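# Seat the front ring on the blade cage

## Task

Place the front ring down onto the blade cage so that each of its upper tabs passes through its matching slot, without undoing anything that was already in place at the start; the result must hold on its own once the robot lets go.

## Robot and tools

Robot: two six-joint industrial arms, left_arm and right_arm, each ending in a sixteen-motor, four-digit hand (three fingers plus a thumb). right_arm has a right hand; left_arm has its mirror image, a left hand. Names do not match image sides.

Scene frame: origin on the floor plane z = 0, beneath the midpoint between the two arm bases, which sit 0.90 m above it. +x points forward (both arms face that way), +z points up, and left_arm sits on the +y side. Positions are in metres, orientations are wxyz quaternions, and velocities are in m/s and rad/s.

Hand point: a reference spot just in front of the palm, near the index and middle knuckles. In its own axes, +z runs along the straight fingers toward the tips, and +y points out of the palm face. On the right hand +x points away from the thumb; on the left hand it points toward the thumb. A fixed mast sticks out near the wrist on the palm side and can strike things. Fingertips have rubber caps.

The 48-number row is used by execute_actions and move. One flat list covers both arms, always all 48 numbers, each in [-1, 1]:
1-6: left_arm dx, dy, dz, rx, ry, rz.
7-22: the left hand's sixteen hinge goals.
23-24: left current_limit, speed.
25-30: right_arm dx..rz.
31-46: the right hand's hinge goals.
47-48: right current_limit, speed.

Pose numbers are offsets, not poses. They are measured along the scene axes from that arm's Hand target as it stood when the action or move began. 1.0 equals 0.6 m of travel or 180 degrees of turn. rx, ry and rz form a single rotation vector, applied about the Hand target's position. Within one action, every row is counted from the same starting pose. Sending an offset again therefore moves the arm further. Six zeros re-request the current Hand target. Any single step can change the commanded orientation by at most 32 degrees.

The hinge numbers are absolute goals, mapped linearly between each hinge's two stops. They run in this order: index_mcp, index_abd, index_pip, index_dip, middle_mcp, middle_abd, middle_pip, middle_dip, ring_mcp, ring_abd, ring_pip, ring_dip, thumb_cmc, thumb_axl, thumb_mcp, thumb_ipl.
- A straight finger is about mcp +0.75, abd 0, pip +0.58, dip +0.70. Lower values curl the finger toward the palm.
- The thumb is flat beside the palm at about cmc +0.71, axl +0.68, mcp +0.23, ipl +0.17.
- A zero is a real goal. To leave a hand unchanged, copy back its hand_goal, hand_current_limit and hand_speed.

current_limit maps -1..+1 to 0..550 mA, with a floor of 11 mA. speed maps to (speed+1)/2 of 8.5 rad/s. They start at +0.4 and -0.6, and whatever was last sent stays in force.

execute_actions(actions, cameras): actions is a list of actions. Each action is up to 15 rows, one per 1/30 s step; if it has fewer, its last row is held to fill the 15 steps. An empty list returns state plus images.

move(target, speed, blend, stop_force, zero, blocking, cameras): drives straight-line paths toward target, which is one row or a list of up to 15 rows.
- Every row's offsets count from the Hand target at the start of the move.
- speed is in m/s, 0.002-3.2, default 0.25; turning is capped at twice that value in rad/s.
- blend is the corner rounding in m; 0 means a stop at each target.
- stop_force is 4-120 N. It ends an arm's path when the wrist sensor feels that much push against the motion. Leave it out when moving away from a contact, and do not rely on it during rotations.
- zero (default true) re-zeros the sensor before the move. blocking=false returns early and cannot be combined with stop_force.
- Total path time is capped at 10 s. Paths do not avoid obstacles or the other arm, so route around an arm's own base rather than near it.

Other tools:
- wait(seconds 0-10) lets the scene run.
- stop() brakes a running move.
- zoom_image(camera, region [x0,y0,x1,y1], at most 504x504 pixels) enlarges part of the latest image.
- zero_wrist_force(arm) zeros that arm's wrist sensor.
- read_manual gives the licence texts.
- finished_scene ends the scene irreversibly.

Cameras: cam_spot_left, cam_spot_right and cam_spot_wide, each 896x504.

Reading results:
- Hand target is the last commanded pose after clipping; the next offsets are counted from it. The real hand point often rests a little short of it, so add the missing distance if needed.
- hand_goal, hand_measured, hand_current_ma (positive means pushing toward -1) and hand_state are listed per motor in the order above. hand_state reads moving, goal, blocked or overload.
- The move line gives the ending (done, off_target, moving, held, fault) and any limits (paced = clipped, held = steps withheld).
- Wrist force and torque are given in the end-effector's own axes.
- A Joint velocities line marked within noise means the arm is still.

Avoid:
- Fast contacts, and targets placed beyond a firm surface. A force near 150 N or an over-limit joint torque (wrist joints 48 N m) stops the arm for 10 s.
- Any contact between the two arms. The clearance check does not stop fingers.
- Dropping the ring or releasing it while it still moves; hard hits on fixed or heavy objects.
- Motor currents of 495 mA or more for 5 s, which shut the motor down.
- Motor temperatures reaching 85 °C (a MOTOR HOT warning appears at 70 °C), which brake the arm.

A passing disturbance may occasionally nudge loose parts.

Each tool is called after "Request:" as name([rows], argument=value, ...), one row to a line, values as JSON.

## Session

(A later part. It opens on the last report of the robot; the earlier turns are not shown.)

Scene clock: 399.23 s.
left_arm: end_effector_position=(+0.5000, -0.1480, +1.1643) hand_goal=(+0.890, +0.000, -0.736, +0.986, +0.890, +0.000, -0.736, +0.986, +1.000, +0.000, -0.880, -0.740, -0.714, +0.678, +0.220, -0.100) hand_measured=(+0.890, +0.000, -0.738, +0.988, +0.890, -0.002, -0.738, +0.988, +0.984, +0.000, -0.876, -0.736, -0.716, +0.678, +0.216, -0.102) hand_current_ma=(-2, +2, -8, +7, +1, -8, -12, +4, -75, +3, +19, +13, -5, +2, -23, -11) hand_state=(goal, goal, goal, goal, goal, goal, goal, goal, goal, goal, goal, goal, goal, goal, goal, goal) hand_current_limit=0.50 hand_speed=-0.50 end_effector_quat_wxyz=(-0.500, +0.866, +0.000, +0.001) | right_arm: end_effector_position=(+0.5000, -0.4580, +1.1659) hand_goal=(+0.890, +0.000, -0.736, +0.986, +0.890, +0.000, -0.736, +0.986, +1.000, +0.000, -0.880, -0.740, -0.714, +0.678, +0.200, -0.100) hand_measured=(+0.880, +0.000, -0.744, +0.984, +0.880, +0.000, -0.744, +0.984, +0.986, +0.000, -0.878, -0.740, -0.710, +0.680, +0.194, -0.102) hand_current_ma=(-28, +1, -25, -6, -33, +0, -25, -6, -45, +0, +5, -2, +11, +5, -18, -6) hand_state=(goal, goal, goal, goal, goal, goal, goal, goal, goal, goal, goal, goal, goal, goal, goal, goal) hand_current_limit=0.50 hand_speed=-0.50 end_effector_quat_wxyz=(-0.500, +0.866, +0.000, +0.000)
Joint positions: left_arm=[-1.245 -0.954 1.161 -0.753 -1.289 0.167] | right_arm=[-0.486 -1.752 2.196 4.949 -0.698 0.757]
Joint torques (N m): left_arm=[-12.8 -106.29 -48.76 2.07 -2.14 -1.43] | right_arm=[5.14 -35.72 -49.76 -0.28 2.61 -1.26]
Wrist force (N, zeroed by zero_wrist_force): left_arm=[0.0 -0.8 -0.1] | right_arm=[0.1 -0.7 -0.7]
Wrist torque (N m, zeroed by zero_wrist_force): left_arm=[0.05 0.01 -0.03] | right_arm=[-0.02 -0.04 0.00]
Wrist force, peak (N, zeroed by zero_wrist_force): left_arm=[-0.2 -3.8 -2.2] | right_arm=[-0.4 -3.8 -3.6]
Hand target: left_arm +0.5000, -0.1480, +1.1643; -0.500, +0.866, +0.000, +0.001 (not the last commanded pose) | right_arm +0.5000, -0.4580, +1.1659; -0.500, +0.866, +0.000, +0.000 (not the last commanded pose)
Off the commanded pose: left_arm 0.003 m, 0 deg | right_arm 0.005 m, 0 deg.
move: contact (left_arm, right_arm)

Request:
move(target=[0,0,-0.0017,0,0,0,0.89,0,-0.737,0.986,0.89,0,-0.737,0.986,1.0,0,-0.88,-0.74,-0.714,0.678,0.22,-0.1,0.5,-0.5,0,0,-0.0025,0,0,0,0.89,0,-0.737,0.986,0.89,0,-0.737,0.986,1.0,0,-0.88,-0.74,-0.714,0.678,0.20,-0.1,0.5,-0.5], speed=0.01)

Request:
move(target=[-0.00953,-0.0003,0,0,0,0.01944,0.89,0,-0.737,0.986,0.89,0,-0.737,0.986,1.0,0,-0.88,-0.74,-0.714,0.678,0.22,-0.1,0.5,-0.5,0.022,0.00067,0,0,0,0.01944,0.89,0,-0.737,0.986,0.89,0,-0.737,0.986,1.0,0,-0.88,-0.74,-0.714,0.678,0.20,-0.1,0.5,-0.5], speed=0.015)

Scene clock: 400.70 s.
left_arm: end_effector_position=(+0.5000, -0.1480, +1.1634) hand_goal=(+0.890, +0.000, -0.736, +0.986, +0.890, +0.000, -0.736, +0.986, +1.000, +0.000, -0.880, -0.740, -0.714, +0.678, +0.220, -0.100) hand_measured=(+0.896, +0.000, -0.746, +0.986, +0.898, -0.002, -0.746, +0.984, +0.984, +0.000, -0.876, -0.736, -0.716, +0.678, +0.216, -0.102) hand_current_ma=(+32, +2, -44, -1, +35, -8, -47, -5, -75, +3, +19, +13, -5, +2, -23, -11) hand_state=(goal, goal, goal, goal, goal, goal, goal, goal, goal, goal, goal, goal, goal, goal, goal, goal) hand_current_limit=0.50 hand_speed=-0.50 end_effector_quat_wxyz=(-0.500, +0.866, +0.000, +0.001) | right_arm: end_effector_position=(+0.5000, -0.4580, +1.1645) hand_goal=(+0.890, +0.000, -0.736, +0.986, +0.890, +0.000, -0.736, +0.986, +1.000, +0.000, -0.880, -0.740, -0.714, +0.678, +0.200, -0.100) hand_measured=(+0.892, +0.000, -0.758, +0.980, +0.892, +0.000, -0.758, +0.980, +0.986, +0.000, -0.878, -0.740, -0.710, +0.680, +0.194, -0.102) hand_current_ma=(+9, +1, -71, -18, +4, +0, -71, -17, -45, +0, +5, -2, +11, +5, -18, -6) hand_state=(goal, goal, blocked, goal, goal, goal, blocked, goal, goal, goal, goal, goal, goal, goal, goal, goal) hand_current_limit=0.50 hand_speed=-0.50 end_effector_quat_wxyz=(-0.500, +0.866, +0.000, +0.000)
Joint positions: left_arm=[-1.245 -0.954 1.162 -0.755 -1.289 0.167] | right_arm=[-0.486 -1.751 2.197 4.946 -0.698 0.757]
Joint torques (N m): left_arm=[-10.52 -72.86 -31.15 -3.45 -1.45 -1.31] | right_arm=[6.16 -9.58 -24.8 -4.21 2.94 -1.42]
Wrist force (N, zeroed by zero_wrist_force): left_arm=[-0.3 -6.2 -3.8] | right_arm=[-0.9 -7.5 -6.9]
Wrist torque (N m, zeroed by zero_wrist_force): left_arm=[0.36 0.04 -0.02] | right_arm=[0.53 -0.06 -0.01]
Wrist force, peak (N, zeroed by zero_wrist_force): left_arm=[-0.3 -6.2 -3.8] | right_arm=[-0.9 -7.5 -6.9]
Hand target: left_arm +0.5000, -0.1480, +1.1632; -0.500, +0.866, +0.000, +0.001 | right_arm +0.5000, -0.4580, +1.1644; -0.500, +0.866, +0.000, +0.000
Off the commanded pose: left_arm 0.000 m, 0 deg | right_arm 0.000 m, 0 deg.
move: done

Scene clock: 403.07 s.
left_arm: end_effector_position=(+0.4944, -0.1482, +1.1632) hand_goal=(+0.890, +0.000, -0.736, +0.986, +0.890, +0.000, -0.736, +0.986, +1.000, +0.000, -0.880, -0.740, -0.714, +0.678, +0.220, -0.100) hand_measured=(+0.900, +0.002, -0.750, +0.984, +0.902, +0.000, -0.750, +0.984, +0.984, +0.000, -0.876, -0.736, -0.716, +0.678, +0.216, -0.102) hand_current_ma=(+48, +8, -57, -4, +52, +2, -60, -8, -75, +3, +19, +13, -5, +2, -23, -11) hand_state=(goal, goal, goal, goal, goal, goal, goal, goal, goal, goal, goal, goal, goal, goal, goal, goal) hand_current_limit=0.50 hand_speed=-0.50 end_effector_quat_wxyz=(-0.500, +0.865, +0.026, -0.015) | right_arm: end_effector_position=(+0.5131, -0.4576, +1.1644) hand_goal=(+0.890, +0.000, -0.736, +0.986, +0.890, +0.000, -0.736, +0.986, +1.000, +0.000, -0.880, -0.740, -0.714, +0.678, +0.200, -0.100) hand_measured=(+0.896, +0.002, -0.762, +0.978, +0.894, +0.002, -0.762, +0.978, +0.986, +0.000, -0.878, -0.740, -0.710, +0.680, +0.194, -0.102) hand_current_ma=(+17, +3, -83, -21, +12, +3, -84, -21, -45, +0, +5, -2, +11, +5, -18, -6) hand_state=(goal, goal, blocked, goal, goal, goal, blocked, goal, goal, goal, goal, goal, goal, goal, goal, goal) hand_current_limit=0.50 hand_speed=-0.50 end_effector_quat_wxyz=(-0.500, +0.865, +0.026, -0.015)
Joint positions: left_arm=[-1.241 -0.947 1.149 -0.742 -1.337 0.137] | right_arm=[-0.462 -1.706 2.155 4.975 -0.721 0.714]
Joint torques (N m): left_arm=[14.44 -77.61 -49.3 1.24 -2.6 -1.71] | right_arm=[10.39 -15.54 -47.04 -1.03 -1.46 -2.84]
Wrist force (N, zeroed by zero_wrist_force): left_arm=[0.9 -5.0 -2.9] | right_arm=[-1.2 -6.3 -5.0]
Wrist torque (N m, zeroed by zero_wrist_force): left_arm=[0.39 0.02 0.00] | right_arm=[0.47 -0.10 0.35]
Wrist force, peak (N, zeroed by zero_wrist_force): left_arm=[1.0 -7.1 -4.9] | right_arm=[-1.4 -8.6 -7.8]
Hand target: left_arm +0.4943, -0.1482, +1.1632; -0.500, +0.865, +0.026, -0.015 | right_arm +0.5132, -0.4576, +1.1644; -0.500, +0.865, +0.027, -0.015
Off the commanded pose: left_arm 0.000 m, 0 deg | right_arm 0.000 m, 0 deg.
move: done

Request:
move(target=[-0.0095,-0.00087,0,0,0,0.01944,0.89,0,-0.737,0.986,0.89,0,-0.737,0.986,1.0,0,-0.88,-0.74,-0.714,0.678,0.22,-0.1,0.5,-0.5,0.02193,0.00201,0,0,0,0.01944,0.89,0,-0.737,0.986,0.89,0,-0.737,0.986,1.0,0,-0.88,-0.74,-0.714,0.678,0.20,-0.1,0.5,-0.5], speed=0.015)

Request:
move(target=[-0.00943,-0.00145,0,0,0,0.01944,0.89,0,-0.737,0.986,0.89,0,-0.737,0.986,1.0,0,-0.88,-0.74,-0.714,0.678,0.22,-0.1,0.5,-0.5,0.02177,0.00335,0,0,0,0.01944,0.89,0,-0.737,0.986,0.89,0,-0.737,0.986,1.0,0,-0.88,-0.74,-0.714,0.678,0.20,-0.1,0.5,-0.5], speed=0.015)

Scene clock: 405.97 s.
left_arm: end_effector_position=(+0.4887, -0.1487, +1.1632) hand_goal=(+0.890, +0.000, -0.736, +0.986, +0.890, +0.000, -0.736, +0.986, +1.000, +0.000, -0.880, -0.740, -0.714, +0.678, +0.220, -0.100) hand_measured=(+0.900, +0.002, -0.748, +0.984, +0.902, +0.000, -0.750, +0.984, +0.984, +0.000, -0.876, -0.736, -0.716, +0.678, +0.216, -0.102) hand_current_ma=(+49, +8, -54, -4, +54, +2, -57, -8, -75, +3, +19, +13, -5, +2, -23, -11) hand_state=(goal, goal, goal, goal, goal, goal, goal, goal, goal, goal, goal, goal, goal, goal, goal, goal) hand_current_limit=0.50 hand_speed=-0.50 end_effector_quat_wxyz=(-0.499, +0.864, +0.052, -0.030) | right_arm: end_effector_position=(+0.5263, -0.4564, +1.1644) hand_goal=(+0.890, +0.000, -0.736, +0.986, +0.890, +0.000, -0.736, +0.986, +1.000, +0.000, -0.880, -0.740, -0.714, +0.678, +0.200, -0.100) hand_measured=(+0.896, +0.002, -0.762, +0.978, +0.894, +0.002, -0.762, +0.978, +0.986, +0.000, -0.878, -0.740, -0.710, +0.680, +0.194, -0.102) hand_current_ma=(+17, +3, -83, -21, +12, +3, -84, -21, -45, +0, +5, -2, +11, +5, -18, -6) hand_state=(goal, goal, blocked, goal, goal, goal, blocked, goal, goal, goal, goal, goal, goal, goal, goal, goal) hand_current_limit=0.50 hand_speed=-0.50 end_effector_quat_wxyz=(-0.499, +0.864, +0.053, -0.030) end_effector_velocity=(+0.001, +0.000, -0.001) end_effector_angular_velocity=(+0.001, +0.000, +0.004)
Joint positions: left_arm=[-1.237 -0.94 1.138 -0.731 -1.386 0.107] | right_arm=[-0.437 -1.662 2.112 5.005 -0.745 0.674]
Joint velocities: left_arm=[within noise] | right_arm=[0.002 0.005 -0.003 0.001 -0.001 -0.003]
Joint torques (N m): left_arm=[11.14 -80.01 -46.69 1.55 -1.92 -2.1] | right_arm=[13.95 -18.98 -47.3 -0.68 -1.46 -2.94]
Wrist force (N, zeroed by zero_wrist_force): left_arm=[0.4 -5.3 -2.8] | right_arm=[-1.3 -6.1 -5.0]
Wrist torque (N m, zeroed by zero_wrist_force): left_arm=[0.35 0.17 -0.06] | right_arm=[0.48 -0.04 0.33]
Wrist force, peak (N, zeroed by zero_wrist_force): left_arm=[0.9 -5.7 -3.3] | right_arm=[-1.0 -6.5 -5.7]
Hand target: left_arm +0.4886, -0.1487, +1.1632; -0.499, +0.864, +0.052, -0.030 | right_arm +0.5264, -0.4564, +1.1644; -0.499, +0.864, +0.053, -0.030
Off the commanded pose: left_arm 0.000 m, 0 deg | right_arm 0.000 m, 0 deg.
move: done

Scene clock: 408.33 s.
left_arm: end_effector_position=(+0.4830, -0.1495, +1.1632) hand_goal=(+0.890, +0.000, -0.736, +0.986, +0.890, +0.000, -0.736, +0.986, +1.000, +0.000, -0.880, -0.740, -0.714, +0.678, +0.220, -0.100) hand_measured=(+0.900, +0.002, -0.748, +0.984, +0.902, +0.000, -0.748, +0.984, +0.984, +0.000, -0.876, -0.736, -0.716, +0.678, +0.216, -0.102) hand_current_ma=(+50, +8, -52, -4, +55, +2, -55, -8, -75, +3, +19, +13, -5, +2, -23, -11) hand_state=(goal, goal, goal, goal, goal, goal, goal, goal, goal, goal, goal, goal, goal, goal, goal, goal) hand_current_limit=0.50 hand_speed=-0.50 end_effector_quat_wxyz=(-0.498, +0.862, +0.079, -0.045) | right_arm: end_effector_position=(+0.5393, -0.4544, +1.1644) hand_goal=(+0.890, +0.000, -0.736, +0.986, +0.890, +0.000, -0.736, +0.986, +1.000, +0.000, -0.880, -0.740, -0.714, +0.678, +0.200, -0.100) hand_measured=(+0.896, +0.002, -0.762, +0.978, +0.894, +0.002, -0.762, +0.978, +0.986, +0.000, -0.878, -0.740, -0.710, +0.680, +0.194, -0.102) hand_current_ma=(+17, +3, -83, -21, +12, +3, -84, -21, -45, +0, +5, -2, +11, +5, -18, -6) hand_state=(goal, goal, blocked, goal, goal, goal, blocked, goal, goal, goal, goal, goal, goal, goal, goal, goal) hand_current_limit=0.50 hand_speed=-0.50 end_effector_quat_wxyz=(-0.498, +0.862, +0.079, -0.045)
Joint positions: left_arm=[-1.232 -0.934 1.127 -0.722 -1.435 0.078] | right_arm=[-0.411 -1.621 2.069 5.034 -0.77 0.636]
Joint torques (N m): left_arm=[13.2 -77.39 -46.84 1.18 -2.29 -1.34] | right_arm=[12.88 -19.44 -45.92 -0.29 -1.13 -3.39]
Wrist force (N, zeroed by zero_wrist_force): left_arm=[1.0 -5.4 -2.6] | right_arm=[-0.9 -6.0 -4.9]
Wrist torque (N m, zeroed by zero_wrist_force): left_arm=[0.32 0.13 0.02] | right_arm=[0.47 -0.03 0.36]
Wrist force, peak (N, zeroed by zero_wrist_force): left_arm=[1.5 -5.7 -2.9] | right_arm=[-1.5 -6.6 -5.4]
Hand target: left_arm +0.4830, -0.1496, +1.1632; -0.498, +0.862, +0.079, -0.045 | right_arm +0.5395, -0.4544, +1.1644; -0.498, +0.862, +0.079, -0.045
Off the commanded pose: left_arm 0.000 m, 0 deg | right_arm 0.000 m, 0 deg.
move: done

Request:
wait(seconds=0, cameras=["cam_spot_left","cam_spot_right","cam_spot_wide"])

Request:
zoom_image(camera="cam_spot_left", region=[475, 225, 545, 285])

Request:
zoom_image(camera="cam_spot_right", region=[390, 225, 480, 265])

Request:
zoom_image(camera="cam_spot_wide", region=[484, 205, 568, 255])

Scene clock: 408.90 s.
left_arm: end_effector_position=(+0.4830, -0.1496, +1.1632) hand_goal=(+0.890, +0.000, -0.736, +0.986, +0.890, +0.000, -0.736, +0.986, +1.000, +0.000, -0.880, -0.740, -0.714, +0.678, +0.220, -0.100) hand_measured=(+0.900, +0.002, -0.748, +0.984, +0.902, +0.000, -0.748, +0.984, +0.984, +0.000, -0.876, -0.736, -0.716, +0.678, +0.216, -0.102) hand_current_ma=(+50, +8, -52, -4, +55, +2, -55, -8, -75, +3, +19, +13, -5, +2, -23, -11) hand_state=(goal, goal, goal, goal, goal, goal, goal, goal, goal, goal, goal, goal, goal, goal, goal, goal) hand_current_limit=0.50 hand_speed=-0.50 end_effector_quat_wxyz=(-0.498, +0.862, +0.079, -0.045) | right_arm: end_effector_position=(+0.5395, -0.4544, +1.1644) hand_goal=(+0.890, +0.000, -0.736, +0.986, +0.890, +0.000, -0.736, +0.986, +1.000, +0.000, -0.880, -0.740, -0.714, +0.678, +0.200, -0.100) hand_measured=(+0.896, +0.002, -0.762, +0.978, +0.894, +0.002, -0.762, +0.978, +0.986, +0.000, -0.878, -0.740, -0.710, +0.680, +0.194, -0.102) hand_current_ma=(+17, +3, -83, -21, +12, +3, -84, -21, -45, +0, +5, -2, +11, +5, -18, -6) hand_state=(goal, goal, blocked, goal, goal, goal, blocked, goal, goal, goal, goal, goal, goal, goal, goal, goal) hand_current_limit=0.50 hand_speed=-0.50 end_effector_quat_wxyz=(-0.498, +0.862, +0.079, -0.045)
Joint positions: left_arm=[-1.232 -0.934 1.127 -0.721 -1.435 0.078] | right_arm=[-0.411 -1.62 2.069 5.034 -0.77 0.636]
Joint torques (N m): left_arm=[15.01 -78.89 -47.63 1.35 -2.18 -1.64] | right_arm=[12.48 -20.43 -46.17 -0.68 -1.33 -2.96]
Wrist force (N, zeroed by zero_wrist_force): left_arm=[0.8 -5.5 -2.9] | right_arm=[-1.2 -6.4 -5.2]
Wrist torque (N m, zeroed by zero_wrist_force): left_arm=[0.34 0.15 0.00] | right_arm=[0.45 0.02 0.33]
Wrist force, peak (N, zeroed by zero_wrist_force): left_arm=[0.8 -5.5 -2.9] | right_arm=[-1.2 -6.4 -5.2]
Hand target: left_arm +0.4830, -0.1496, +1.1632; -0.498, +0.862, +0.079, -0.045 | right_arm +0.5395, -0.4544, +1.1644; -0.498, +0.862, +0.079, -0.045
Off the commanded pose: left_arm 0.000 m, 0 deg | right_arm 0.000 m, 0 deg.

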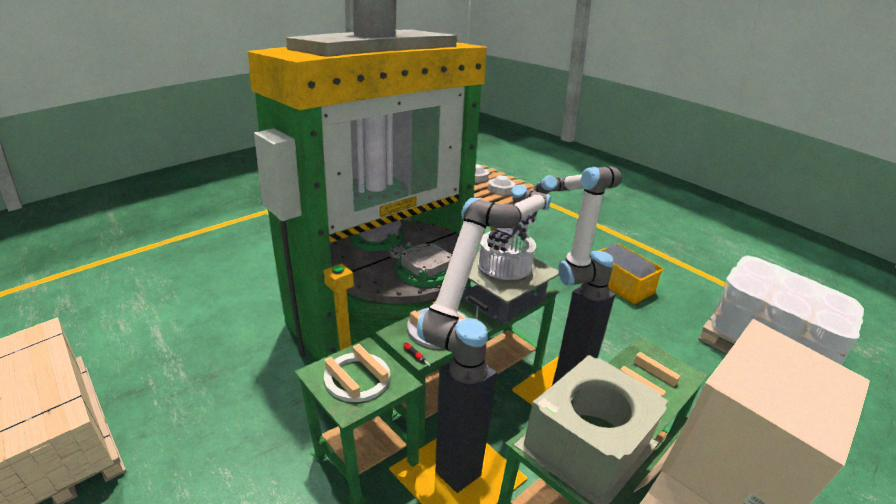

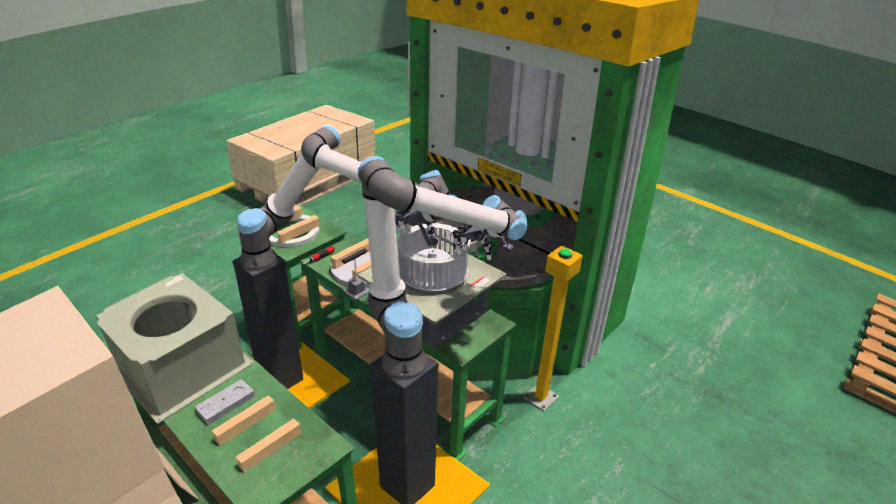

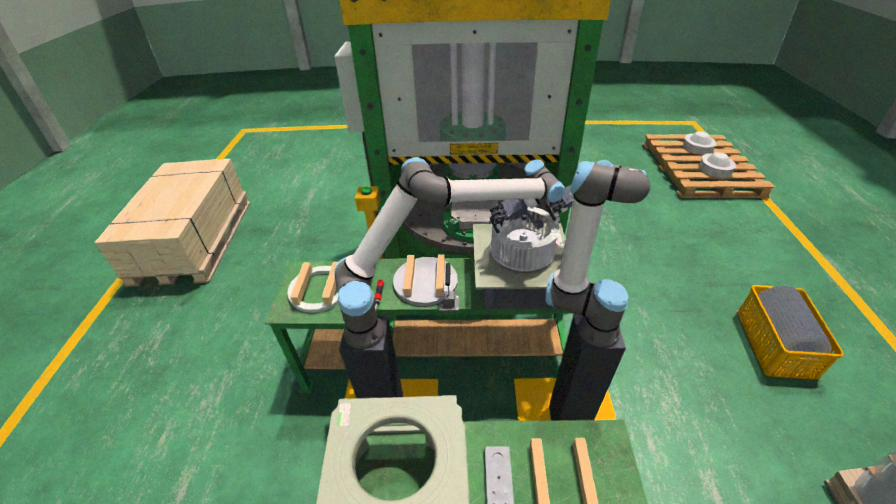

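Scaled by 7.200.

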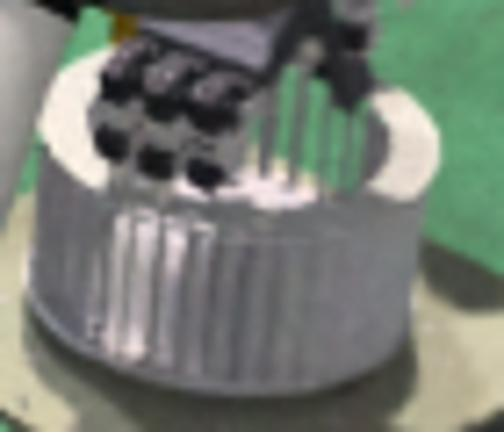

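Scaled by 5.600.

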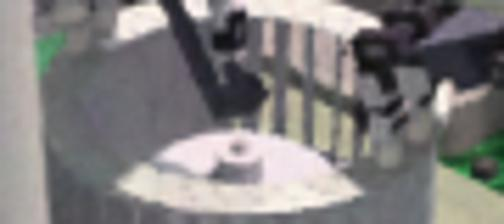

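Scaled by 6.000.

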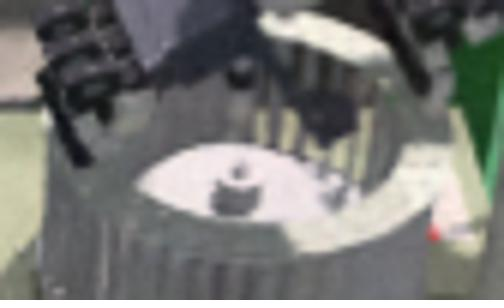

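Request:
move([
  [0.00167,0,0,0,0,0,0.89,0,-0.737,0.986,0.89,0,-0.737,0.986,1.0,0,-0.88,-0.74,-0.714,0.678,0.22,-0.1,0.5,-0.5,0.00167,0,0,0,0,0,0.89,0,-0.737,0.986,0.89,0,-0.737,0.986,1.0,0,-0.88,-0.74,-0.714,0.678,0.20,-0.1,0.5,-0.5],
  [0.01245,0.00161,0,0,0,-0.02222,0.89,0,-0.737,0.986,0.89,0,-0.737,0.986,1.0,0,-0.88,-0.74,-0.714,0.678,0.22,-0.1,0.5,-0.5,-0.02322,-0.00372,0,0,0,-0.02222,0.89,0,-0.737,0.986,0.89,0,-0.737,0.986,1.0,0,-0.88,-0.74,-0.714,0.678,0.20,-0.1,0.5,-0.5],
  [0.02332,0.00247,0,0,0,-0.04444,0.89,0,-0.737,0.986,0.89,0,-0.737,0.986,1.0,0,-0.88,-0.74,-0.714,0.678,0.22,-0.1,0.5,-0.5,-0.0483,-0.0057,0,0,0,-0.04444,0.89,0,-0.737,0.986,0.89,0,-0.737,0.986,1.0,0,-0.88,-0.74,-0.714,0.678,0.20,-0.1,0.5,-0.5],
  [0.03422,0.00256,0,0,0,-0.06667,0.89,0,-0.737,0.986,0.89,0,-0.737,0.986,1.0,0,-0.88,-0.74,-0.714,0.678,0.22,-0.1,0.5,-0.5,-0.07347,-0.00592,0,0,0,-0.06667,0.89,0,-0.737,0.986,0.89,0,-0.737,0.986,1.0,0,-0.88,-0.74,-0.714,0.678,0.20,-0.1,0.5,-0.5],
  [0.03422,0.00423,0,0,0,-0.06667,0.89,0,-0.737,0.986,0.89,0,-0.737,0.986,1.0,0,-0.88,-0.74,-0.714,0.678,0.22,-0.1,0.5,-0.5,-0.07347,-0.00425,0,0,0,-0.06667,0.89,0,-0.737,0.986,0.89,0,-0.737,0.986,1.0,0,-0.88,-0.74,-0.714,0.678,0.20,-0.1,0.5,-0.5],
  [0.02332,0.00414,0,0,0,-0.04444,0.89,0,-0.737,0.986,0.89,0,-0.737,0.986,1.0,0,-0.88,-0.74,-0.714,0.678,0.22,-0.1,0.5,-0.5,-0.0483,-0.00403,0,0,0,-0.04444,0.89,0,-0.737,0.986,0.89,0,-0.737,0.986,1.0,0,-0.88,-0.74,-0.714,0.678,0.20,-0.1,0.5,-0.5],
  [0.01245,0.00328,0,0,0,-0.02222,0.89,0,-0.737,0.986,0.89,0,-0.737,0.986,1.0,0,-0.88,-0.74,-0.714,0.678,0.22,-0.1,0.5,-0.5,-0.02322,-0.00205,0,0,0,-0.02222,0.89,0,-0.737,0.986,0.89,0,-0.737,0.986,1.0,0,-0.88,-0.74,-0.714,0.678,0.20,-0.1,0.5,-0.5],
  [0.00167,0.00167,0,0,0,0,0.89,0,-0.737,0.986,0.89,0,-0.737,0.986,1.0,0,-0.88,-0.74,-0.714,0.678,0.22,-0.1,0.5,-0.5,0.00167,0.00167,0,0,0,0,0.89,0,-0.737,0.986,0.89,0,-0.737,0.986,1.0,0,-0.88,-0.74,-0.714,0.678,0.20,-0.1,0.5,-0.5],
  [0,0.00167,0,0,0,0,0.89,0,-0.737,0.986,0.89,0,-0.737,0.986,1.0,0,-0.88,-0.74,-0.714,0.678,0.22,-0.1,0.5,-0.5,0,0.00167,0,0,0,0,0.89,0,-0.737,0.986,0.89,0,-0.737,0.986,1.0,0,-0.88,-0.74,-0.714,0.678,0.20,-0.1,0.5,-0.5],
  [0.01078,0.00328,0,0,0,-0.02222,0.89,0,-0.737,0.986,0.89,0,-0.737,0.986,1.0,0,-0.88,-0.74,-0.714,0.678,0.22,-0.1,0.5,-0.5,-0.02489,-0.00205,0,0,0,-0.02222,0.89,0,-0.737,0.986,0.89,0,-0.737,0.986,1.0,0,-0.88,-0.74,-0.714,0.678,0.20,-0.1,0.5,-0.5],
  [0.02165,0.00414,0,0,0,-0.04444,0.89,0,-0.737,0.986,0.89,0,-0.737,0.986,1.0,0,-0.88,-0.74,-0.714,0.678,0.22,-0.1,0.5,-0.5,-0.04997,-0.00403,0,0,0,-0.04444,0.89,0,-0.737,0.986,0.89,0,-0.737,0.986,1.0,0,-0.88,-0.74,-0.714,0.678,0.20,-0.1,0.5,-0.5],
  [0.03255,0.00423,0,0,0,-0.06667,0.89,0,-0.737,0.986,0.89,0,-0.737,0.986,1.0,0,-0.88,-0.74,-0.714,0.678,0.22,-0.1,0.5,-0.5,-0.07514,-0.00425,0,0,0,-0.06667,0.89,0,-0.737,0.986,0.89,0,-0.737,0.986,1.0,0,-0.88,-0.74,-0.714,0.678,0.20,-0.1,0.5,-0.5],
], speed=0.05, blend=[0.001,0.002,0.002,0.001,0.001,0.002,0.002,0.001,0.001,0.002,0.002,0])

Scene clock: 421.20 s.
left_arm: end_effector_position=(+0.5024, -0.1470, +1.1632) hand_goal=(+0.890, +0.000, -0.736, +0.986, +0.890, +0.000, -0.736, +0.986, +1.000, +0.000, -0.880, -0.740, -0.714, +0.678, +0.220, -0.100) hand_measured=(+0.898, +0.004, -0.752, +0.982, +0.900, +0.002, -0.752, +0.982, +0.984, +0.000, -0.876, -0.736, -0.716, +0.678, +0.216, -0.102) hand_current_ma=(+39, +12, -66, -12, +43, +5, -69, -18, -75, +3, +19, +13, -5, +2, -23, -11) hand_state=(goal, goal, goal, goal, goal, goal, goal, goal, goal, goal, goal, goal, goal, goal, goal, goal) hand_current_limit=0.50 hand_speed=-0.50 end_effector_quat_wxyz=(-0.500, +0.866, -0.012, +0.007) | right_arm: end_effector_position=(+0.4945, -0.4569, +1.1644) hand_goal=(+0.890, +0.000, -0.736, +0.986, +0.890, +0.000, -0.736, +0.986, +1.000, +0.000, -0.880, -0.740, -0.714, +0.678, +0.200, -0.100) hand_measured=(+0.894, -0.008, -0.764, +0.976, +0.892, -0.006, -0.764, +0.976, +0.986, +0.000, -0.878, -0.740, -0.710, +0.680, +0.194, -0.102) hand_current_ma=(+10, -16, -94, -28, +7, -16, -94, -27, -45, +0, +5, -2, +10, +5, -18, -6) hand_state=(goal, goal, blocked, goal, goal, goal, blocked, goal, goal, goal, goal, goal, goal, goal, goal, goal) hand_current_limit=0.50 hand_speed=-0.50 end_effector_quat_wxyz=(-0.500, +0.866, -0.011, +0.007)
Joint positions: left_arm=[-1.247 -0.959 1.17 -0.762 -1.268 0.18] | right_arm=[-0.495 -1.771 2.216 4.931 -0.687 0.778]
Joint torques (N m): left_arm=[-14.32 -102.26 -30.17 -3.2 1.53 2.75] | right_arm=[-13.31 -32.65 -23.27 -3.6 1.96 3.39]
Wrist force (N, zeroed by zero_wrist_force): left_arm=[0.3 -5.8 -4.0] | right_arm=[2.9 -6.7 -5.7]
Wrist torque (N m, zeroed by zero_wrist_force): left_arm=[0.29 0.05 -0.14] | right_arm=[0.45 0.12 0.02]
Wrist force, peak (N, zeroed by zero_wrist_force): left_arm=[-3.6 -6.2 -3.5] | right_arm=[-3.0 -8.2 -7.7]
Hand target: left_arm +0.5025, -0.1470, +1.1632; -0.500, +0.866, -0.012, +0.007 | right_arm +0.4944, -0.4569, +1.1644; -0.500, +0.866, -0.011, +0.007
Off the commanded pose: left_arm 0.000 m, 0 deg | right_arm 0.000 m, 0 deg.
move: done; blend cut to 0.0005 m at target 1, 0.0005 m at target 4, 0.0005 m at target 5, 0.0005 m at target 8, 0.0005 m at target 9

Request:
move([
  [-0.00167,0,0,0,0,0,0.89,0,-0.737,0.986,0.89,0,-0.737,0.986,1.0,0,-0.88,-0.74,-0.714,0.678,0.22,-0.1,0.5,-0.5,-0.00167,0,0,0,0,0,0.89,0,-0.737,0.986,0.89,0,-0.737,0.986,1.0,0,-0.88,-0.74,-0.714,0.678,0.20,-0.1,0.5,-0.5],
  [-0.01801,-0.00043,0,0,0,0.03333,0.89,0,-0.737,0.986,0.89,0,-0.737,0.986,1.0,0,-0.88,-0.74,-0.714,0.678,0.22,-0.1,0.5,-0.5,0.03606,0.00099,0,0,0,0.03333,0.89,0,-0.737,0.986,0.89,0,-0.737,0.986,1.0,0,-0.88,-0.74,-0.714,0.678,0.20,-0.1,0.5,-0.5],
  [-0.03422,-0.00256,0,0,0,0.06667,0.89,0,-0.737,0.986,0.89,0,-0.737,0.986,1.0,0,-0.88,-0.74,-0.714,0.678,0.22,-0.1,0.5,-0.5,0.07347,0.00592,0,0,0,0.06667,0.89,0,-0.737,0.986,0.89,0,-0.737,0.986,1.0,0,-0.88,-0.74,-0.714,0.678,0.20,-0.1,0.5,-0.5],
  [-0.03422,-0.00423,0,0,0,0.06667,0.89,0,-0.737,0.986,0.89,0,-0.737,0.986,1.0,0,-0.88,-0.74,-0.714,0.678,0.22,-0.1,0.5,-0.5,0.07347,0.00425,0,0,0,0.06667,0.89,0,-0.737,0.986,0.89,0,-0.737,0.986,1.0,0,-0.88,-0.74,-0.714,0.678,0.20,-0.1,0.5,-0.5],
  [-0.01801,-0.0021,0,0,0,0.03333,0.89,0,-0.737,0.986,0.89,0,-0.737,0.986,1.0,0,-0.88,-0.74,-0.714,0.678,0.22,-0.1,0.5,-0.5,0.03606,-0.00068,0,0,0,0.03333,0.89,0,-0.737,0.986,0.89,0,-0.737,0.986,1.0,0,-0.88,-0.74,-0.714,0.678,0.20,-0.1,0.5,-0.5],
  [-0.00167,-0.00167,0,0,0,0,0.89,0,-0.737,0.986,0.89,0,-0.737,0.986,1.0,0,-0.88,-0.74,-0.714,0.678,0.22,-0.1,0.5,-0.5,-0.00167,-0.00167,0,0,0,0,0.89,0,-0.737,0.986,0.89,0,-0.737,0.986,1.0,0,-0.88,-0.74,-0.714,0.678,0.20,-0.1,0.5,-0.5],
  [-0.00167,-0.00333,0,0,0,0,0.89,0,-0.737,0.986,0.89,0,-0.737,0.986,1.0,0,-0.88,-0.74,-0.714,0.678,0.22,-0.1,0.5,-0.5,-0.00167,-0.00333,0,0,0,0,0.89,0,-0.737,0.986,0.89,0,-0.737,0.986,1.0,0,-0.88,-0.74,-0.714,0.678,0.20,-0.1,0.5,-0.5],
  [-0.01801,-0.00376,0,0,0,0.03333,0.89,0,-0.737,0.986,0.89,0,-0.737,0.986,1.0,0,-0.88,-0.74,-0.714,0.678,0.22,-0.1,0.5,-0.5,0.03606,-0.00234,0,0,0,0.03333,0.89,0,-0.737,0.986,0.89,0,-0.737,0.986,1.0,0,-0.88,-0.74,-0.714,0.678,0.20,-0.1,0.5,-0.5],
  [-0.03422,-0.00589,0,0,0,0.06667,0.89,0,-0.737,0.986,0.89,0,-0.737,0.986,1.0,0,-0.88,-0.74,-0.714,0.678,0.22,-0.1,0.5,-0.5,0.07347,0.00259,0,0,0,0.06667,0.89,0,-0.737,0.986,0.89,0,-0.737,0.986,1.0,0,-0.88,-0.74,-0.714,0.678,0.20,-0.1,0.5,-0.5],
  [-0.03255,-0.00589,0,0,0,0.06667,0.89,0,-0.737,0.986,0.89,0,-0.737,0.986,1.0,0,-0.88,-0.74,-0.714,0.678,0.22,-0.1,0.5,-0.5,0.07514,0.00259,0,0,0,0.06667,0.89,0,-0.737,0.986,0.89,0,-0.737,0.986,1.0,0,-0.88,-0.74,-0.714,0.678,0.20,-0.1,0.5,-0.5],
  [-0.01634,-0.00376,0,0,0,0.03333,0.89,0,-0.737,0.986,0.89,0,-0.737,0.986,1.0,0,-0.88,-0.74,-0.714,0.678,0.22,-0.1,0.5,-0.5,0.03773,-0.00234,0,0,0,0.03333,0.89,0,-0.737,0.986,0.89,0,-0.737,0.986,1.0,0,-0.88,-0.74,-0.714,0.678,0.20,-0.1,0.5,-0.5],
  [0,-0.00333,0,0,0,0,0.89,0,-0.737,0.986,0.89,0,-0.737,0.986,1.0,0,-0.88,-0.74,-0.714,0.678,0.22,-0.1,0.5,-0.5,0,-0.00333,0,0,0,0,0.89,0,-0.737,0.986,0.89,0,-0.737,0.986,1.0,0,-0.88,-0.74,-0.714,0.678,0.20,-0.1,0.5,-0.5],
], speed=0.06, blend=[0.0005,0.002,0.0005,0.0005,0.002,0.0005,0.0005,0.002,0.0005,0.0005,0.002,0])

Scene clock: 431.60 s.
left_arm: end_effector_position=(+0.5024, -0.1490, +1.1632) hand_goal=(+0.890, +0.000, -0.736, +0.986, +0.890, +0.000, -0.736, +0.986, +1.000, +0.000, -0.880, -0.740, -0.714, +0.678, +0.220, -0.100) hand_measured=(+0.904, -0.006, -0.740, +0.986, +0.904, -0.006, -0.742, +0.986, +0.984, +0.000, -0.876, -0.736, -0.716, +0.678, +0.216, -0.102) hand_current_ma=(+66, -22, -17, +1, +69, -25, -23, -1, -75, +3, +19, +13, -5, +2, -23, -11) hand_state=(goal, goal, goal, goal, goal, goal, goal, goal, goal, goal, goal, goal, goal, goal, goal, goal) hand_current_limit=0.50 hand_speed=-0.50 end_effector_quat_wxyz=(-0.500, +0.866, -0.012, +0.007) end_effector_velocity=(+0.000, +0.000, +0.000) end_effector_angular_velocity=(+0.001, -0.001, -0.006) | right_arm: end_effector_position=(+0.4945, -0.4589, +1.1644) hand_goal=(+0.890, +0.000, -0.736, +0.986, +0.890, +0.000, -0.736, +0.986, +1.000, +0.000, -0.880, -0.740, -0.714, +0.678, +0.200, -0.100) hand_measured=(+0.900, +0.002, -0.756, +0.980, +0.898, +0.002, -0.756, +0.980, +0.986, +0.000, -0.878, -0.740, -0.710, +0.680, +0.194, -0.102) hand_current_ma=(+30, +3, -62, -13, +26, +2, -61, -13, -45, +0, +5, -2, +9, +5, -18, -6) hand_state=(goal, goal, goal, goal, goal, goal, goal, goal, goal, goal, goal, goal, goal, goal, goal, goal) hand_current_limit=0.50 hand_speed=-0.50 end_effector_quat_wxyz=(-0.500, +0.866, -0.011, +0.007) end_effector_velocity=(-0.002, +0.000, +0.000) end_effector_angular_velocity=(-0.001, +0.001, -0.004)
Joint positions: left_arm=[-1.247 -0.956 1.165 -0.76 -1.269 0.18] | right_arm=[-0.498 -1.77 2.215 4.935 -0.689 0.773]
Joint velocities: left_arm=[-0.002 -0.001 0.001 -0.001 0.005 0.002] | right_arm=[-0.002 -0.005 0.004 -0.001 0 0.004]
Joint torques (N m): left_arm=[-10.56 -101.01 -31.94 -3.39 2.42 2.36] | right_arm=[-17 -32.92 -26.71 -4.28 2.97 3.41]
Wrist force (N, zeroed by zero_wrist_force): left_arm=[-3.4 -4.1 -2.4] | right_arm=[-1.1 -5.6 -3.6]
Wrist torque (N m, zeroed by zero_wrist_force): left_arm=[0.28 -0.17 -0.20] | right_arm=[0.36 -0.06 -0.04]
Wrist force, peak (N, zeroed by zero_wrist_force): left_arm=[3.4 -6.2 -3.7] | right_arm=[0.9 -7.8 -7.3]
Hand target: left_arm +0.5025, -0.1490, +1.1632; -0.500, +0.866, -0.012, +0.007 | right_arm +0.4944, -0.4589, +1.1644; -0.500, +0.866, -0.011, +0.007
Off the commanded pose: left_arm 0.000 m, 0 deg | right_arm 0.000 m, 0 deg.
move: done

Request:
move(target=[-0.0033,0,0,0,0,0,0.89,0,-0.737,0.986,0.89,0,-0.737,0.986,1.0,0,-0.88,-0.74,-0.714,0.678,0.22,-0.1,0.5,-0.5,-0.0033,0,0,0,0,0,0.89,0,-0.737,0.986,0.89,0,-0.737,0.986,1.0,0,-0.88,-0.74,-0.714,0.678,0.20,-0.1,0.5,-0.5], speed=0.02)

Request:
move(target=[-0.0033,0,0,0,0,0,0.89,0,-0.737,0.986,0.89,0,-0.737,0.986,1.0,0,-0.88,-0.74,-0.714,0.678,0.22,-0.1,0.5,-0.5,-0.0033,0,0,0,0,0,0.89,0,-0.737,0.986,0.89,0,-0.737,0.986,1.0,0,-0.88,-0.74,-0.714,0.678,0.20,-0.1,0.5,-0.5], speed=0.02)

Request:
move(target=[0.0033,0,0,0,0,0,0.89,0,-0.737,0.986,0.89,0,-0.737,0.986,1.0,0,-0.88,-0.74,-0.714,0.678,0.22,-0.1,0.5,-0.5,0.0033,0,0,0,0,0,0.89,0,-0.737,0.986,0.89,0,-0.737,0.986,1.0,0,-0.88,-0.74,-0.714,0.678,0.20,-0.1,0.5,-0.5], speed=0.02)

Request:
move(target=[0.0033,0,0,0,0,0,0.89,0,-0.737,0.986,0.89,0,-0.737,0.986,1.0,0,-0.88,-0.74,-0.714,0.678,0.22,-0.1,0.5,-0.5,0.0033,0,0,0,0,0,0.89,0,-0.737,0.986,0.89,0,-0.737,0.986,1.0,0,-0.88,-0.74,-0.714,0.678,0.20,-0.1,0.5,-0.5], speed=0.02)

Request:
move(target=[0.0033,0,0,0,0,0,0.89,0,-0.737,0.986,0.89,0,-0.737,0.986,1.0,0,-0.88,-0.74,-0.714,0.678,0.22,-0.1,0.5,-0.5,0.0033,0,0,0,0,0,0.89,0,-0.737,0.986,0.89,0,-0.737,0.986,1.0,0,-0.88,-0.74,-0.714,0.678,0.20,-0.1,0.5,-0.5], speed=0.02)

Scene clock: 433.30 s.
left_arm: end_effector_position=(+0.5007, -0.1490, +1.1632) hand_goal=(+0.890, +0.000, -0.736, +0.986, +0.890, +0.000, -0.736, +0.986, +1.000, +0.000, -0.880, -0.740, -0.714, +0.678, +0.220, -0.100) hand_measured=(+0.904, +0.004, -0.740, +0.986, +0.904, +0.002, -0.742, +0.986, +0.984, +0.000, -0.876, -0.736, -0.716, +0.678, +0.216, -0.102) hand_current_ma=(+66, +14, -17, +1, +69, +8, -23, -1, -75, +3, +19, +13, -5, +2, -23, -11) hand_state=(goal, goal, goal, goal, goal, goal, goal, goal, goal, goal, goal, goal, goal, goal, goal, goal) hand_current_limit=0.50 hand_speed=-0.50 end_effector_quat_wxyz=(-0.500, +0.866, -0.012, +0.007) | right_arm: end_effector_position=(+0.4925, -0.4589, +1.1644) hand_goal=(+0.890, +0.000, -0.736, +0.986, +0.890, +0.000, -0.736, +0.986, +1.000, +0.000, -0.880, -0.740, -0.714, +0.678, +0.200, -0.100) hand_measured=(+0.900, -0.004, -0.754, +0.980, +0.898, -0.004, -0.754, +0.980, +0.986, +0.000, -0.878, -0.740, -0.710, +0.680, +0.194, -0.102) hand_current_ma=(+30, -10, -57, -13, +26, -10, -56, -13, -45, +0, +5, -2, +9, +5, -18, -6) hand_state=(goal, goal, goal, goal, goal, goal, goal, goal, goal, goal, goal, goal, goal, goal, goal, goal) hand_current_limit=0.50 hand_speed=-0.50 end_effector_quat_wxyz=(-0.500, +0.866, -0.011, +0.007)
Joint positions: left_arm=[-1.249 -0.957 1.168 -0.761 -1.27 0.179] | right_arm=[-0.5 -1.774 2.218 4.938 -0.69 0.772]
Joint torques (N m): left_arm=[-16.38 -103.55 -31.66 -3.72 -2.26 -1.99] | right_arm=[-15.92 -32.88 -25.57 -0.05 -2.22 -2.85]
Wrist force (N, zeroed by zero_wrist_force): left_arm=[1.6 -4.0 -1.8] | right_arm=[2.6 -5.1 -3.2]
Wrist torque (N m, zeroed by zero_wrist_force): left_arm=[0.28 0.19 -0.10] | right_arm=[0.31 0.11 0.37]
Wrist force, peak (N, zeroed by zero_wrist_force): left_arm=[-3.8 -4.4 -2.5] | right_arm=[-1.0 -5.7 -3.8]
Hand target: left_arm +0.5005, -0.1490, +1.1632; -0.500, +0.866, -0.012, +0.007 | right_arm +0.4924, -0.4589, +1.1644; -0.500, +0.866, -0.011, +0.007
Off the commanded pose: left_arm 0.000 m, 0 deg | right_arm 0.000 m, 0 deg.
move: done

Scene clock: 434.00 s.
left_arm: end_effector_position=(+0.4987, -0.1490, +1.1632) hand_goal=(+0.890, +0.000, -0.736, +0.986, +0.890, +0.000, -0.736, +0.986, +1.000, +0.000, -0.880, -0.740, -0.714, +0.678, +0.220, -0.100) hand_measured=(+0.904, +0.004, -0.740, +0.986, +0.904, +0.002, -0.742, +0.986, +0.984, +0.000, -0.876, -0.736, -0.716, +0.678, +0.216, -0.102) hand_current_ma=(+66, +14, -17, +1, +69, +8, -23, -1, -75, +3, +19, +13, -5, +2, -23, -11) hand_state=(goal, goal, goal, goal, goal, goal, goal, goal, goal, goal, goal, goal, goal, goal, goal, goal) hand_current_limit=0.50 hand_speed=-0.50 end_effector_quat_wxyz=(-0.500, +0.866, -0.012, +0.007) | right_arm: end_effector_position=(+0.4906, -0.4589, +1.1644) hand_goal=(+0.890, +0.000, -0.736, +0.986, +0.890, +0.000, -0.736, +0.986, +1.000, +0.000, -0.880, -0.740, -0.714, +0.678, +0.200, -0.100) hand_measured=(+0.900, -0.004, -0.754, +0.982, +0.898, -0.004, -0.754, +0.980, +0.986, +0.000, -0.878, -0.740, -0.710, +0.680, +0.194, -0.102) hand_current_ma=(+30, -10, -57, -13, +26, -10, -56, -13, -45, +0, +5, -2, +9, +5, -18, -6) hand_state=(goal, goal, goal, goal, goal, goal, goal, goal, goal, goal, goal, goal, goal, goal, goal, goal) hand_current_limit=0.50 hand_speed=-0.50 end_effector_quat_wxyz=(-0.500, +0.866, -0.011, +0.007)
Joint positions: left_arm=[-1.251 -0.959 1.17 -0.761 -1.271 0.178] | right_arm=[-0.502 -1.778 2.22 4.941 -0.692 0.769]
Joint torques (N m): left_arm=[-13.71 -102.99 -31.1 -3.51 -2.19 -1.98] | right_arm=[-14.27 -34.15 -26.27 0.49 -2.15 -2.52]
Wrist force (N, zeroed by zero_wrist_force): left_arm=[1.7 -3.9 -1.7] | right_arm=[2.6 -5.0 -3.3]
Wrist torque (N m, zeroed by zero_wrist_force): left_arm=[0.28 0.17 -0.03] | right_arm=[0.34 0.12 0.37]
Wrist force, peak (N, zeroed by zero_wrist_force): left_arm=[2.1 -4.3 -1.8] | right_arm=[2.6 -5.2 -3.4]
Hand target: left_arm +0.4985, -0.1490, +1.1632; -0.500, +0.866, -0.012, +0.007 | right_arm +0.4904, -0.4589, +1.1644; -0.500, +0.866, -0.011, +0.007
Off the commanded pose: left_arm 0.000 m, 0 deg | right_arm 0.000 m, 0 deg.
move: done

Scene clock: 434.70 s.
left_arm: end_effector_position=(+0.5003, -0.1490, +1.1633) hand_goal=(+0.890, +0.000, -0.736, +0.986, +0.890, +0.000, -0.736, +0.986, +1.000, +0.000, -0.880, -0.740, -0.714, +0.678, +0.220, -0.100) hand_measured=(+0.904, -0.004, -0.740, +0.986, +0.904, -0.004, -0.742, +0.986, +0.984, +0.000, -0.876, -0.736, -0.716, +0.678, +0.216, -0.102) hand_current_ma=(+66, -12, -15, +1, +69, -15, -22, -1, -75, +3, +19, +13, -5, +2, -23, -11) hand_state=(goal, goal, goal, goal, goal, goal, goal, goal, goal, goal, goal, goal, goal, goal, goal, goal) hand_current_limit=0.50 hand_speed=-0.50 end_effector_quat_wxyz=(-0.500, +0.866, -0.012, +0.007) | right_arm: end_effector_position=(+0.4922, -0.4589, +1.1644) hand_goal=(+0.890, +0.000, -0.736, +0.986, +0.890, +0.000, -0.736, +0.986, +1.000, +0.000, -0.880, -0.740, -0.714, +0.678, +0.200, -0.100) hand_measured=(+0.900, +0.006, -0.754, +0.982, +0.900, +0.006, -0.754, +0.980, +0.986, +0.000, -0.878, -0.740, -0.710, +0.680, +0.194, -0.102) hand_current_ma=(+33, +13, -57, -13, +29, +12, -56, -13, -45, +0, +5, -2, +9, +5, -18, -6) hand_state=(goal, goal, goal, goal, goal, goal, goal, goal, goal, goal, goal, goal, goal, goal, goal, goal) hand_current_limit=0.50 hand_speed=-0.50 end_effector_quat_wxyz=(-0.500, +0.866, -0.011, +0.007)
Joint positions: left_arm=[-1.25 -0.957 1.168 -0.761 -1.27 0.179] | right_arm=[-0.501 -1.775 2.218 4.938 -0.691 0.771]
Joint torques (N m): left_arm=[13.91 -82.21 -48.58 1.15 2.1 2.6] | right_arm=[11.23 -8.78 -47.78 -4.84 3.26 2.59]
Wrist force (N, zeroed by zero_wrist_force): left_arm=[-2.4 -4.3 -1.7] | right_arm=[-2.7 -6.0 -4.2]
Wrist torque (N m, zeroed by zero_wrist_force): left_arm=[0.27 -0.07 -0.13] | right_arm=[0.38 -0.20 -0.05]
Wrist force, peak (N, zeroed by zero_wrist_force): left_arm=[-2.3 -4.7 -2.0] | right_arm=[-2.0 -6.8 -4.8]
Hand target: left_arm +0.5005, -0.1490, +1.1632; -0.500, +0.866, -0.012, +0.007 | right_arm +0.4924, -0.4589, +1.1644; -0.500, +0.866, -0.011, +0.007
Off the commanded pose: left_arm 0.000 m, 0 deg | right_arm 0.000 m, 0 deg.
move: done

Scene clock: 435.40 s.
left_arm: end_effector_position=(+0.5023, -0.1490, +1.1632) hand_goal=(+0.890, +0.000, -0.736, +0.986, +0.890, +0.000, -0.736, +0.986, +1.000, +0.000, -0.880, -0.740, -0.714, +0.678, +0.220, -0.100) hand_measured=(+0.904, -0.004, -0.740, +0.986, +0.904, -0.004, -0.742, +0.986, +0.984, +0.000, -0.876, -0.736, -0.716, +0.678, +0.216, -0.102) hand_current_ma=(+66, -12, -15, +1, +69, -15, -22, -1, -75, +3, +19, +13, -5, +2, -23, -11) hand_state=(goal, goal, goal, goal, goal, goal, goal, goal, goal, goal, goal, goal, goal, goal, goal, goal) hand_current_limit=0.50 hand_speed=-0.50 end_effector_quat_wxyz=(-0.500, +0.866, -0.012, +0.007) | right_arm: end_effector_position=(+0.4942, -0.4589, +1.1644) hand_goal=(+0.890, +0.000, -0.736, +0.986, +0.890, +0.000, -0.736, +0.986, +1.000, +0.000, -0.880, -0.740, -0.714, +0.678, +0.200, -0.100) hand_measured=(+0.900, +0.006, -0.754, +0.982, +0.900, +0.006, -0.754, +0.980, +0.986, +0.000, -0.878, -0.740, -0.710, +0.680, +0.194, -0.102) hand_current_ma=(+33, +13, -57, -13, +29, +12, -56, -13, -45, +0, +5, -2, +9, +5, -18, -6) hand_state=(goal, goal, goal, goal, goal, goal, goal, goal, goal, goal, goal, goal, goal, goal, goal, goal) hand_current_limit=0.50 hand_speed=-0.50 end_effector_quat_wxyz=(-0.500, +0.866, -0.011, +0.007)
Joint positions: left_arm=[-1.248 -0.956 1.165 -0.76 -1.268 0.18] | right_arm=[-0.499 -1.771 2.215 4.935 -0.689 0.774]
Joint torques (N m): left_arm=[13.76 -76.21 -48.36 0.8 2.16 2.84] | right_arm=[11.85 -9.26 -47.45 -5.4 3.48 2.5]
Wrist force (N, zeroed by zero_wrist_force): left_arm=[-2.5 -4.5 -1.7] | right_arm=[-2.6 -6.0 -4.4]
Wrist torque (N m, zeroed by zero_wrist_force): left_arm=[0.31 -0.08 -0.20] | right_arm=[0.40 -0.20 -0.04]
Wrist force, peak (N, zeroed by zero_wrist_force): left_arm=[-2.3 -4.9 -1.9] | right_arm=[-2.8 -6.0 -4.4]
Hand target: left_arm +0.5025, -0.1490, +1.1632; -0.500, +0.866, -0.012, +0.007 | right_arm +0.4944, -0.4589, +1.1644; -0.500, +0.866, -0.011, +0.007
Off the commanded pose: left_arm 0.000 m, 0 deg | right_arm 0.000 m, 0 deg.
move: done

Scene clock: 436.10 s.
left_arm: end_effector_position=(+0.5043, -0.1490, +1.1632) hand_goal=(+0.890, +0.000, -0.736, +0.986, +0.890, +0.000, -0.736, +0.986, +1.000, +0.000, -0.880, -0.740, -0.714, +0.678, +0.220, -0.100) hand_measured=(+0.904, -0.004, -0.740, +0.986, +0.904, -0.004, -0.742, +0.986, +0.984, +0.000, -0.876, -0.736, -0.716, +0.678, +0.216, -0.102) hand_current_ma=(+66, -12, -15, +1, +69, -15, -22, -1, -75, +3, +19, +13, -5, +2, -23, -11) hand_state=(goal, goal, goal, goal, goal, goal, goal, goal, goal, goal, goal, goal, goal, goal, goal, goal) hand_current_limit=0.50 hand_speed=-0.50 end_effector_quat_wxyz=(-0.500, +0.866, -0.012, +0.007) | right_arm: end_effector_position=(+0.4962, -0.4589, +1.1644) hand_goal=(+0.890, +0.000, -0.736, +0.986, +0.890, +0.000, -0.736, +0.986, +1.000, +0.000, -0.880, -0.740, -0.714, +0.678, +0.200, -0.100) hand_measured=(+0.900, +0.006, -0.754, +0.982, +0.900, +0.006, -0.754, +0.980, +0.986, +0.000, -0.878, -0.740, -0.710, +0.680, +0.194, -0.102) hand_current_ma=(+33, +13, -57, -13, +29, +12, -56, -13, -45, +0, +5, -2, +9, +5, -18, -6) hand_state=(goal, goal, goal, goal, goal, goal, goal, goal, goal, goal, goal, goal, goal, goal, goal, goal) hand_current_limit=0.50 hand_speed=-0.50 end_effector_quat_wxyz=(-0.500, +0.866, -0.011, +0.007)
Joint positions: left_arm=[-1.246 -0.954 1.163 -0.76 -1.267 0.181] | right_arm=[-0.497 -1.767 2.213 4.932 -0.688 0.776]
Joint torques (N m): left_arm=[15.68 -78.29 -48.44 0.82 1.94 2.61] | right_arm=[13.17 -10.22 -48.31 -4.99 3.24 2.77]
Wrist force (N, zeroed by zero_wrist_force): left_arm=[-2.5 -4.8 -2.0] | right_arm=[-2.6 -5.8 -4.2]
Wrist torque (N m, zeroed by zero_wrist_force): left_arm=[0.30 -0.09 -0.19] | right_arm=[0.41 -0.21 -0.03]
Wrist force, peak (N, zeroed by zero_wrist_force): left_arm=[-2.4 -4.9 -2.0] | right_arm=[-2.6 -5.9 -4.6]
Hand target: left_arm +0.5045, -0.1490, +1.1632; -0.500, +0.866, -0.012, +0.007 | right_arm +0.4964, -0.4589, +1.1644; -0.500, +0.866, -0.011, +0.007
Off the commanded pose: left_arm 0.000 m, 0 deg | right_arm 0.000 m, 0 deg.
move: done

Request:
move([
  [-0.005,0.0033,0,0,0,0,0.89,0,-0.737,0.986,0.89,0,-0.737,0.986,1.0,0,-0.88,-0.74,-0.714,0.678,0.22,-0.1,0.5,-0.5,-0.005,0.0033,0,0,0,0,0.89,0,-0.737,0.986,0.89,0,-0.737,0.986,1.0,0,-0.88,-0.74,-0.714,0.678,0.20,-0.1,0.5,-0.5],
  [-0.005,0.0033,0.06,0,0,0,0.89,0,-0.737,0.986,0.89,0,-0.737,0.986,1.0,0,-0.88,-0.74,-0.714,0.678,0.22,-0.1,0.5,-0.5,-0.005,0.0033,0.06,0,0,0,0.89,0,-0.737,0.986,0.89,0,-0.737,0.986,1.0,0,-0.88,-0.74,-0.714,0.678,0.20,-0.1,0.5,-0.5],
  [0.02,0.4,0.18,0,0,0,0.89,0,-0.737,0.986,0.89,0,-0.737,0.986,1.0,0,-0.88,-0.74,-0.714,0.678,0.22,-0.1,0.5,-0.5,0.0,-0.075,0.18,0,0,0,0.89,0,-0.737,0.986,0.89,0,-0.737,0.986,1.0,0,-0.88,-0.74,-0.714,0.678,0.20,-0.1,0.5,-0.5],
], speed=[0.02,0.1,0.3], blend=[0,0.02,0], cameras=["all"])

Request:
zoom_image(camera="cam_spot_wide", region=[484, 196, 568, 272])

Request:
zoom_image(camera="cam_spot_left", region=[475, 225, 545, 285])

Request:
zoom_image(camera="cam_spot_right", region=[390, 225, 480, 295])

Scene clock: 439.97 s.
left_arm: end_effector_position=(+0.5165, +0.0907, +1.2711) hand_goal=(+0.890, +0.000, -0.736, +0.986, +0.890, +0.000, -0.736, +0.986, +1.000, +0.000, -0.880, -0.740, -0.714, +0.678, +0.220, -0.100) hand_measured=(+0.884, +0.004, -0.738, +0.986, +0.884, +0.002, -0.738, +0.986, +0.984, +0.000, -0.876, -0.736, -0.716, +0.678, +0.216, -0.102) hand_current_ma=(-23, +11, -9, +0, -22, +9, -8, -4, -73, +3, +18, +13, -5, +2, -22, -10) hand_state=(goal, goal, goal, goal, goal, goal, goal, goal, goal, goal, goal, goal, goal, goal, goal, goal) hand_current_limit=0.50 hand_speed=-0.50 end_effector_quat_wxyz=(-0.500, +0.866, -0.012, +0.007) | right_arm: end_effector_position=(+0.4964, -0.5039, +1.2723) hand_goal=(+0.890, +0.000, -0.736, +0.986, +0.890, +0.000, -0.736, +0.986, +1.000, +0.000, -0.880, -0.740, -0.714, +0.678, +0.200, -0.100) hand_measured=(+0.886, -0.004, -0.738, +0.984, +0.886, -0.004, -0.738, +0.984, +0.986, +0.000, -0.878, -0.740, -0.710, +0.680, +0.194, -0.102) hand_current_ma=(-11, -6, -5, -6, -13, -7, -4, -5, -45, +0, +5, -2, +9, +5, -18, -6) hand_state=(goal, goal, goal, goal, goal, goal, goal, goal, goal, goal, goal, goal, goal, goal, goal, goal) hand_current_limit=0.50 hand_speed=-0.50 end_effector_quat_wxyz=(-0.500, +0.866, -0.011, +0.007)
Joint positions: left_arm=[-1.131 -1.321 1.507 -0.76 -1.17 0.246] | right_arm=[-0.575 -1.812 2.035 5.224 -0.738 0.685]
Joint torques (N m): left_arm=[11.35 -77.24 -33.54 -2.87 2.33 2.91] | right_arm=[-15.71 -11.46 -52.37 0.02 -0.98 -2.59]
Wrist force (N, zeroed by zero_wrist_force): left_arm=[-0.6 0.4 0.2] | right_arm=[0.1 0.1 -0.1]
Wrist torque (N m, zeroed by zero_wrist_force): left_arm=[0.06 0.01 -0.22] | right_arm=[0.01 -0.05 0.37]
Wrist force, peak (N, zeroed by zero_wrist_force): left_arm=[2.2 -4.6 -3.2] | right_arm=[2.7 -6.2 -6.2]
Hand target: left_arm +0.5165, +0.0910, +1.2712; -0.500, +0.866, -0.012, +0.007 | right_arm +0.4964, -0.5039, +1.2724; -0.500, +0.866, -0.011, +0.007
Off the commanded pose: left_arm 0.000 m, 0 deg | right_arm 0.000 m, 0 deg.
move: done; blend cut to 0.018 m at target 2

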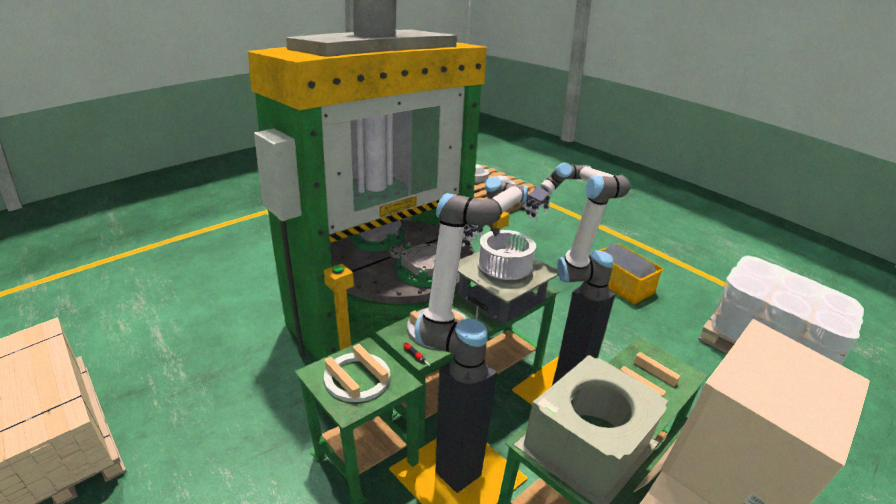

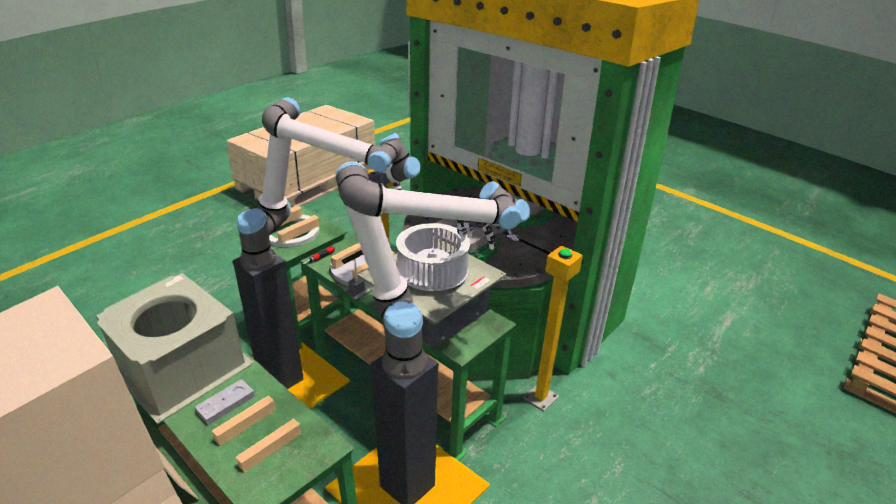

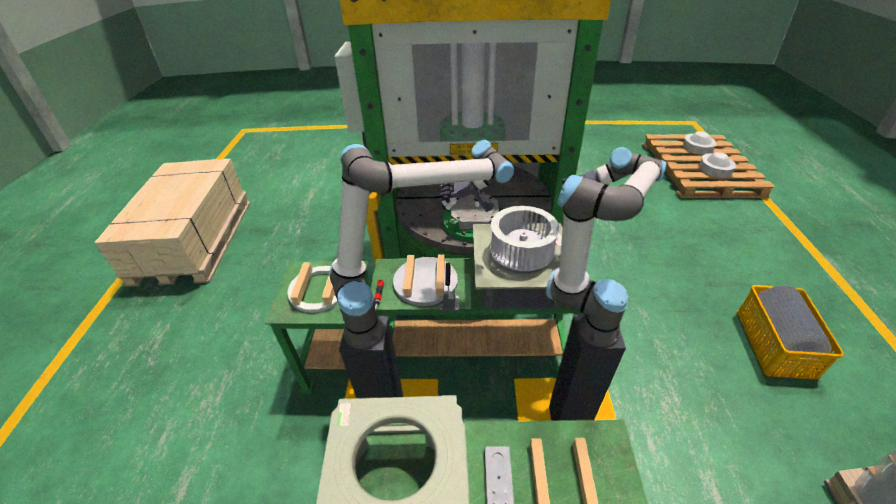

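Scaled by 6.000.

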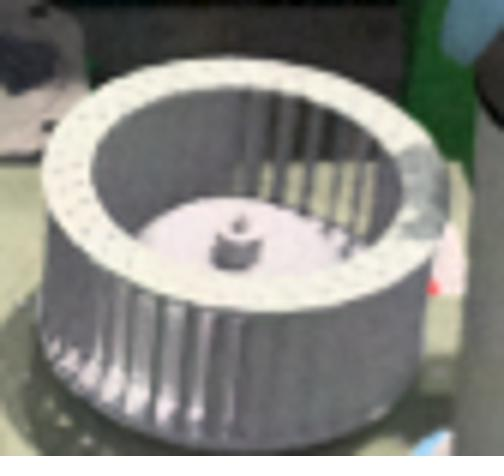

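Scaled by 7.200.

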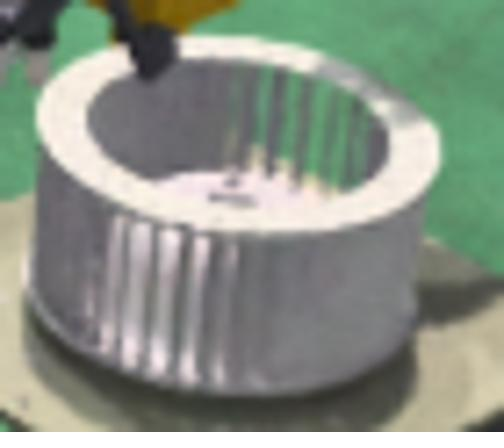

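Scaled by 5.600.

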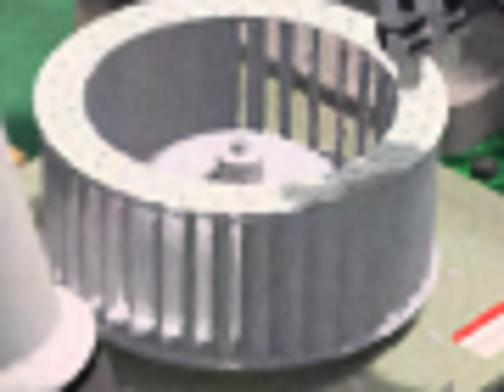

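Request:
zoom_image(camera="cam_spot_right", region=[395, 240, 425, 265])

Request:
zoom_image(camera="cam_spot_wide", region=[488, 215, 518, 240])

Scaled by 16.800.

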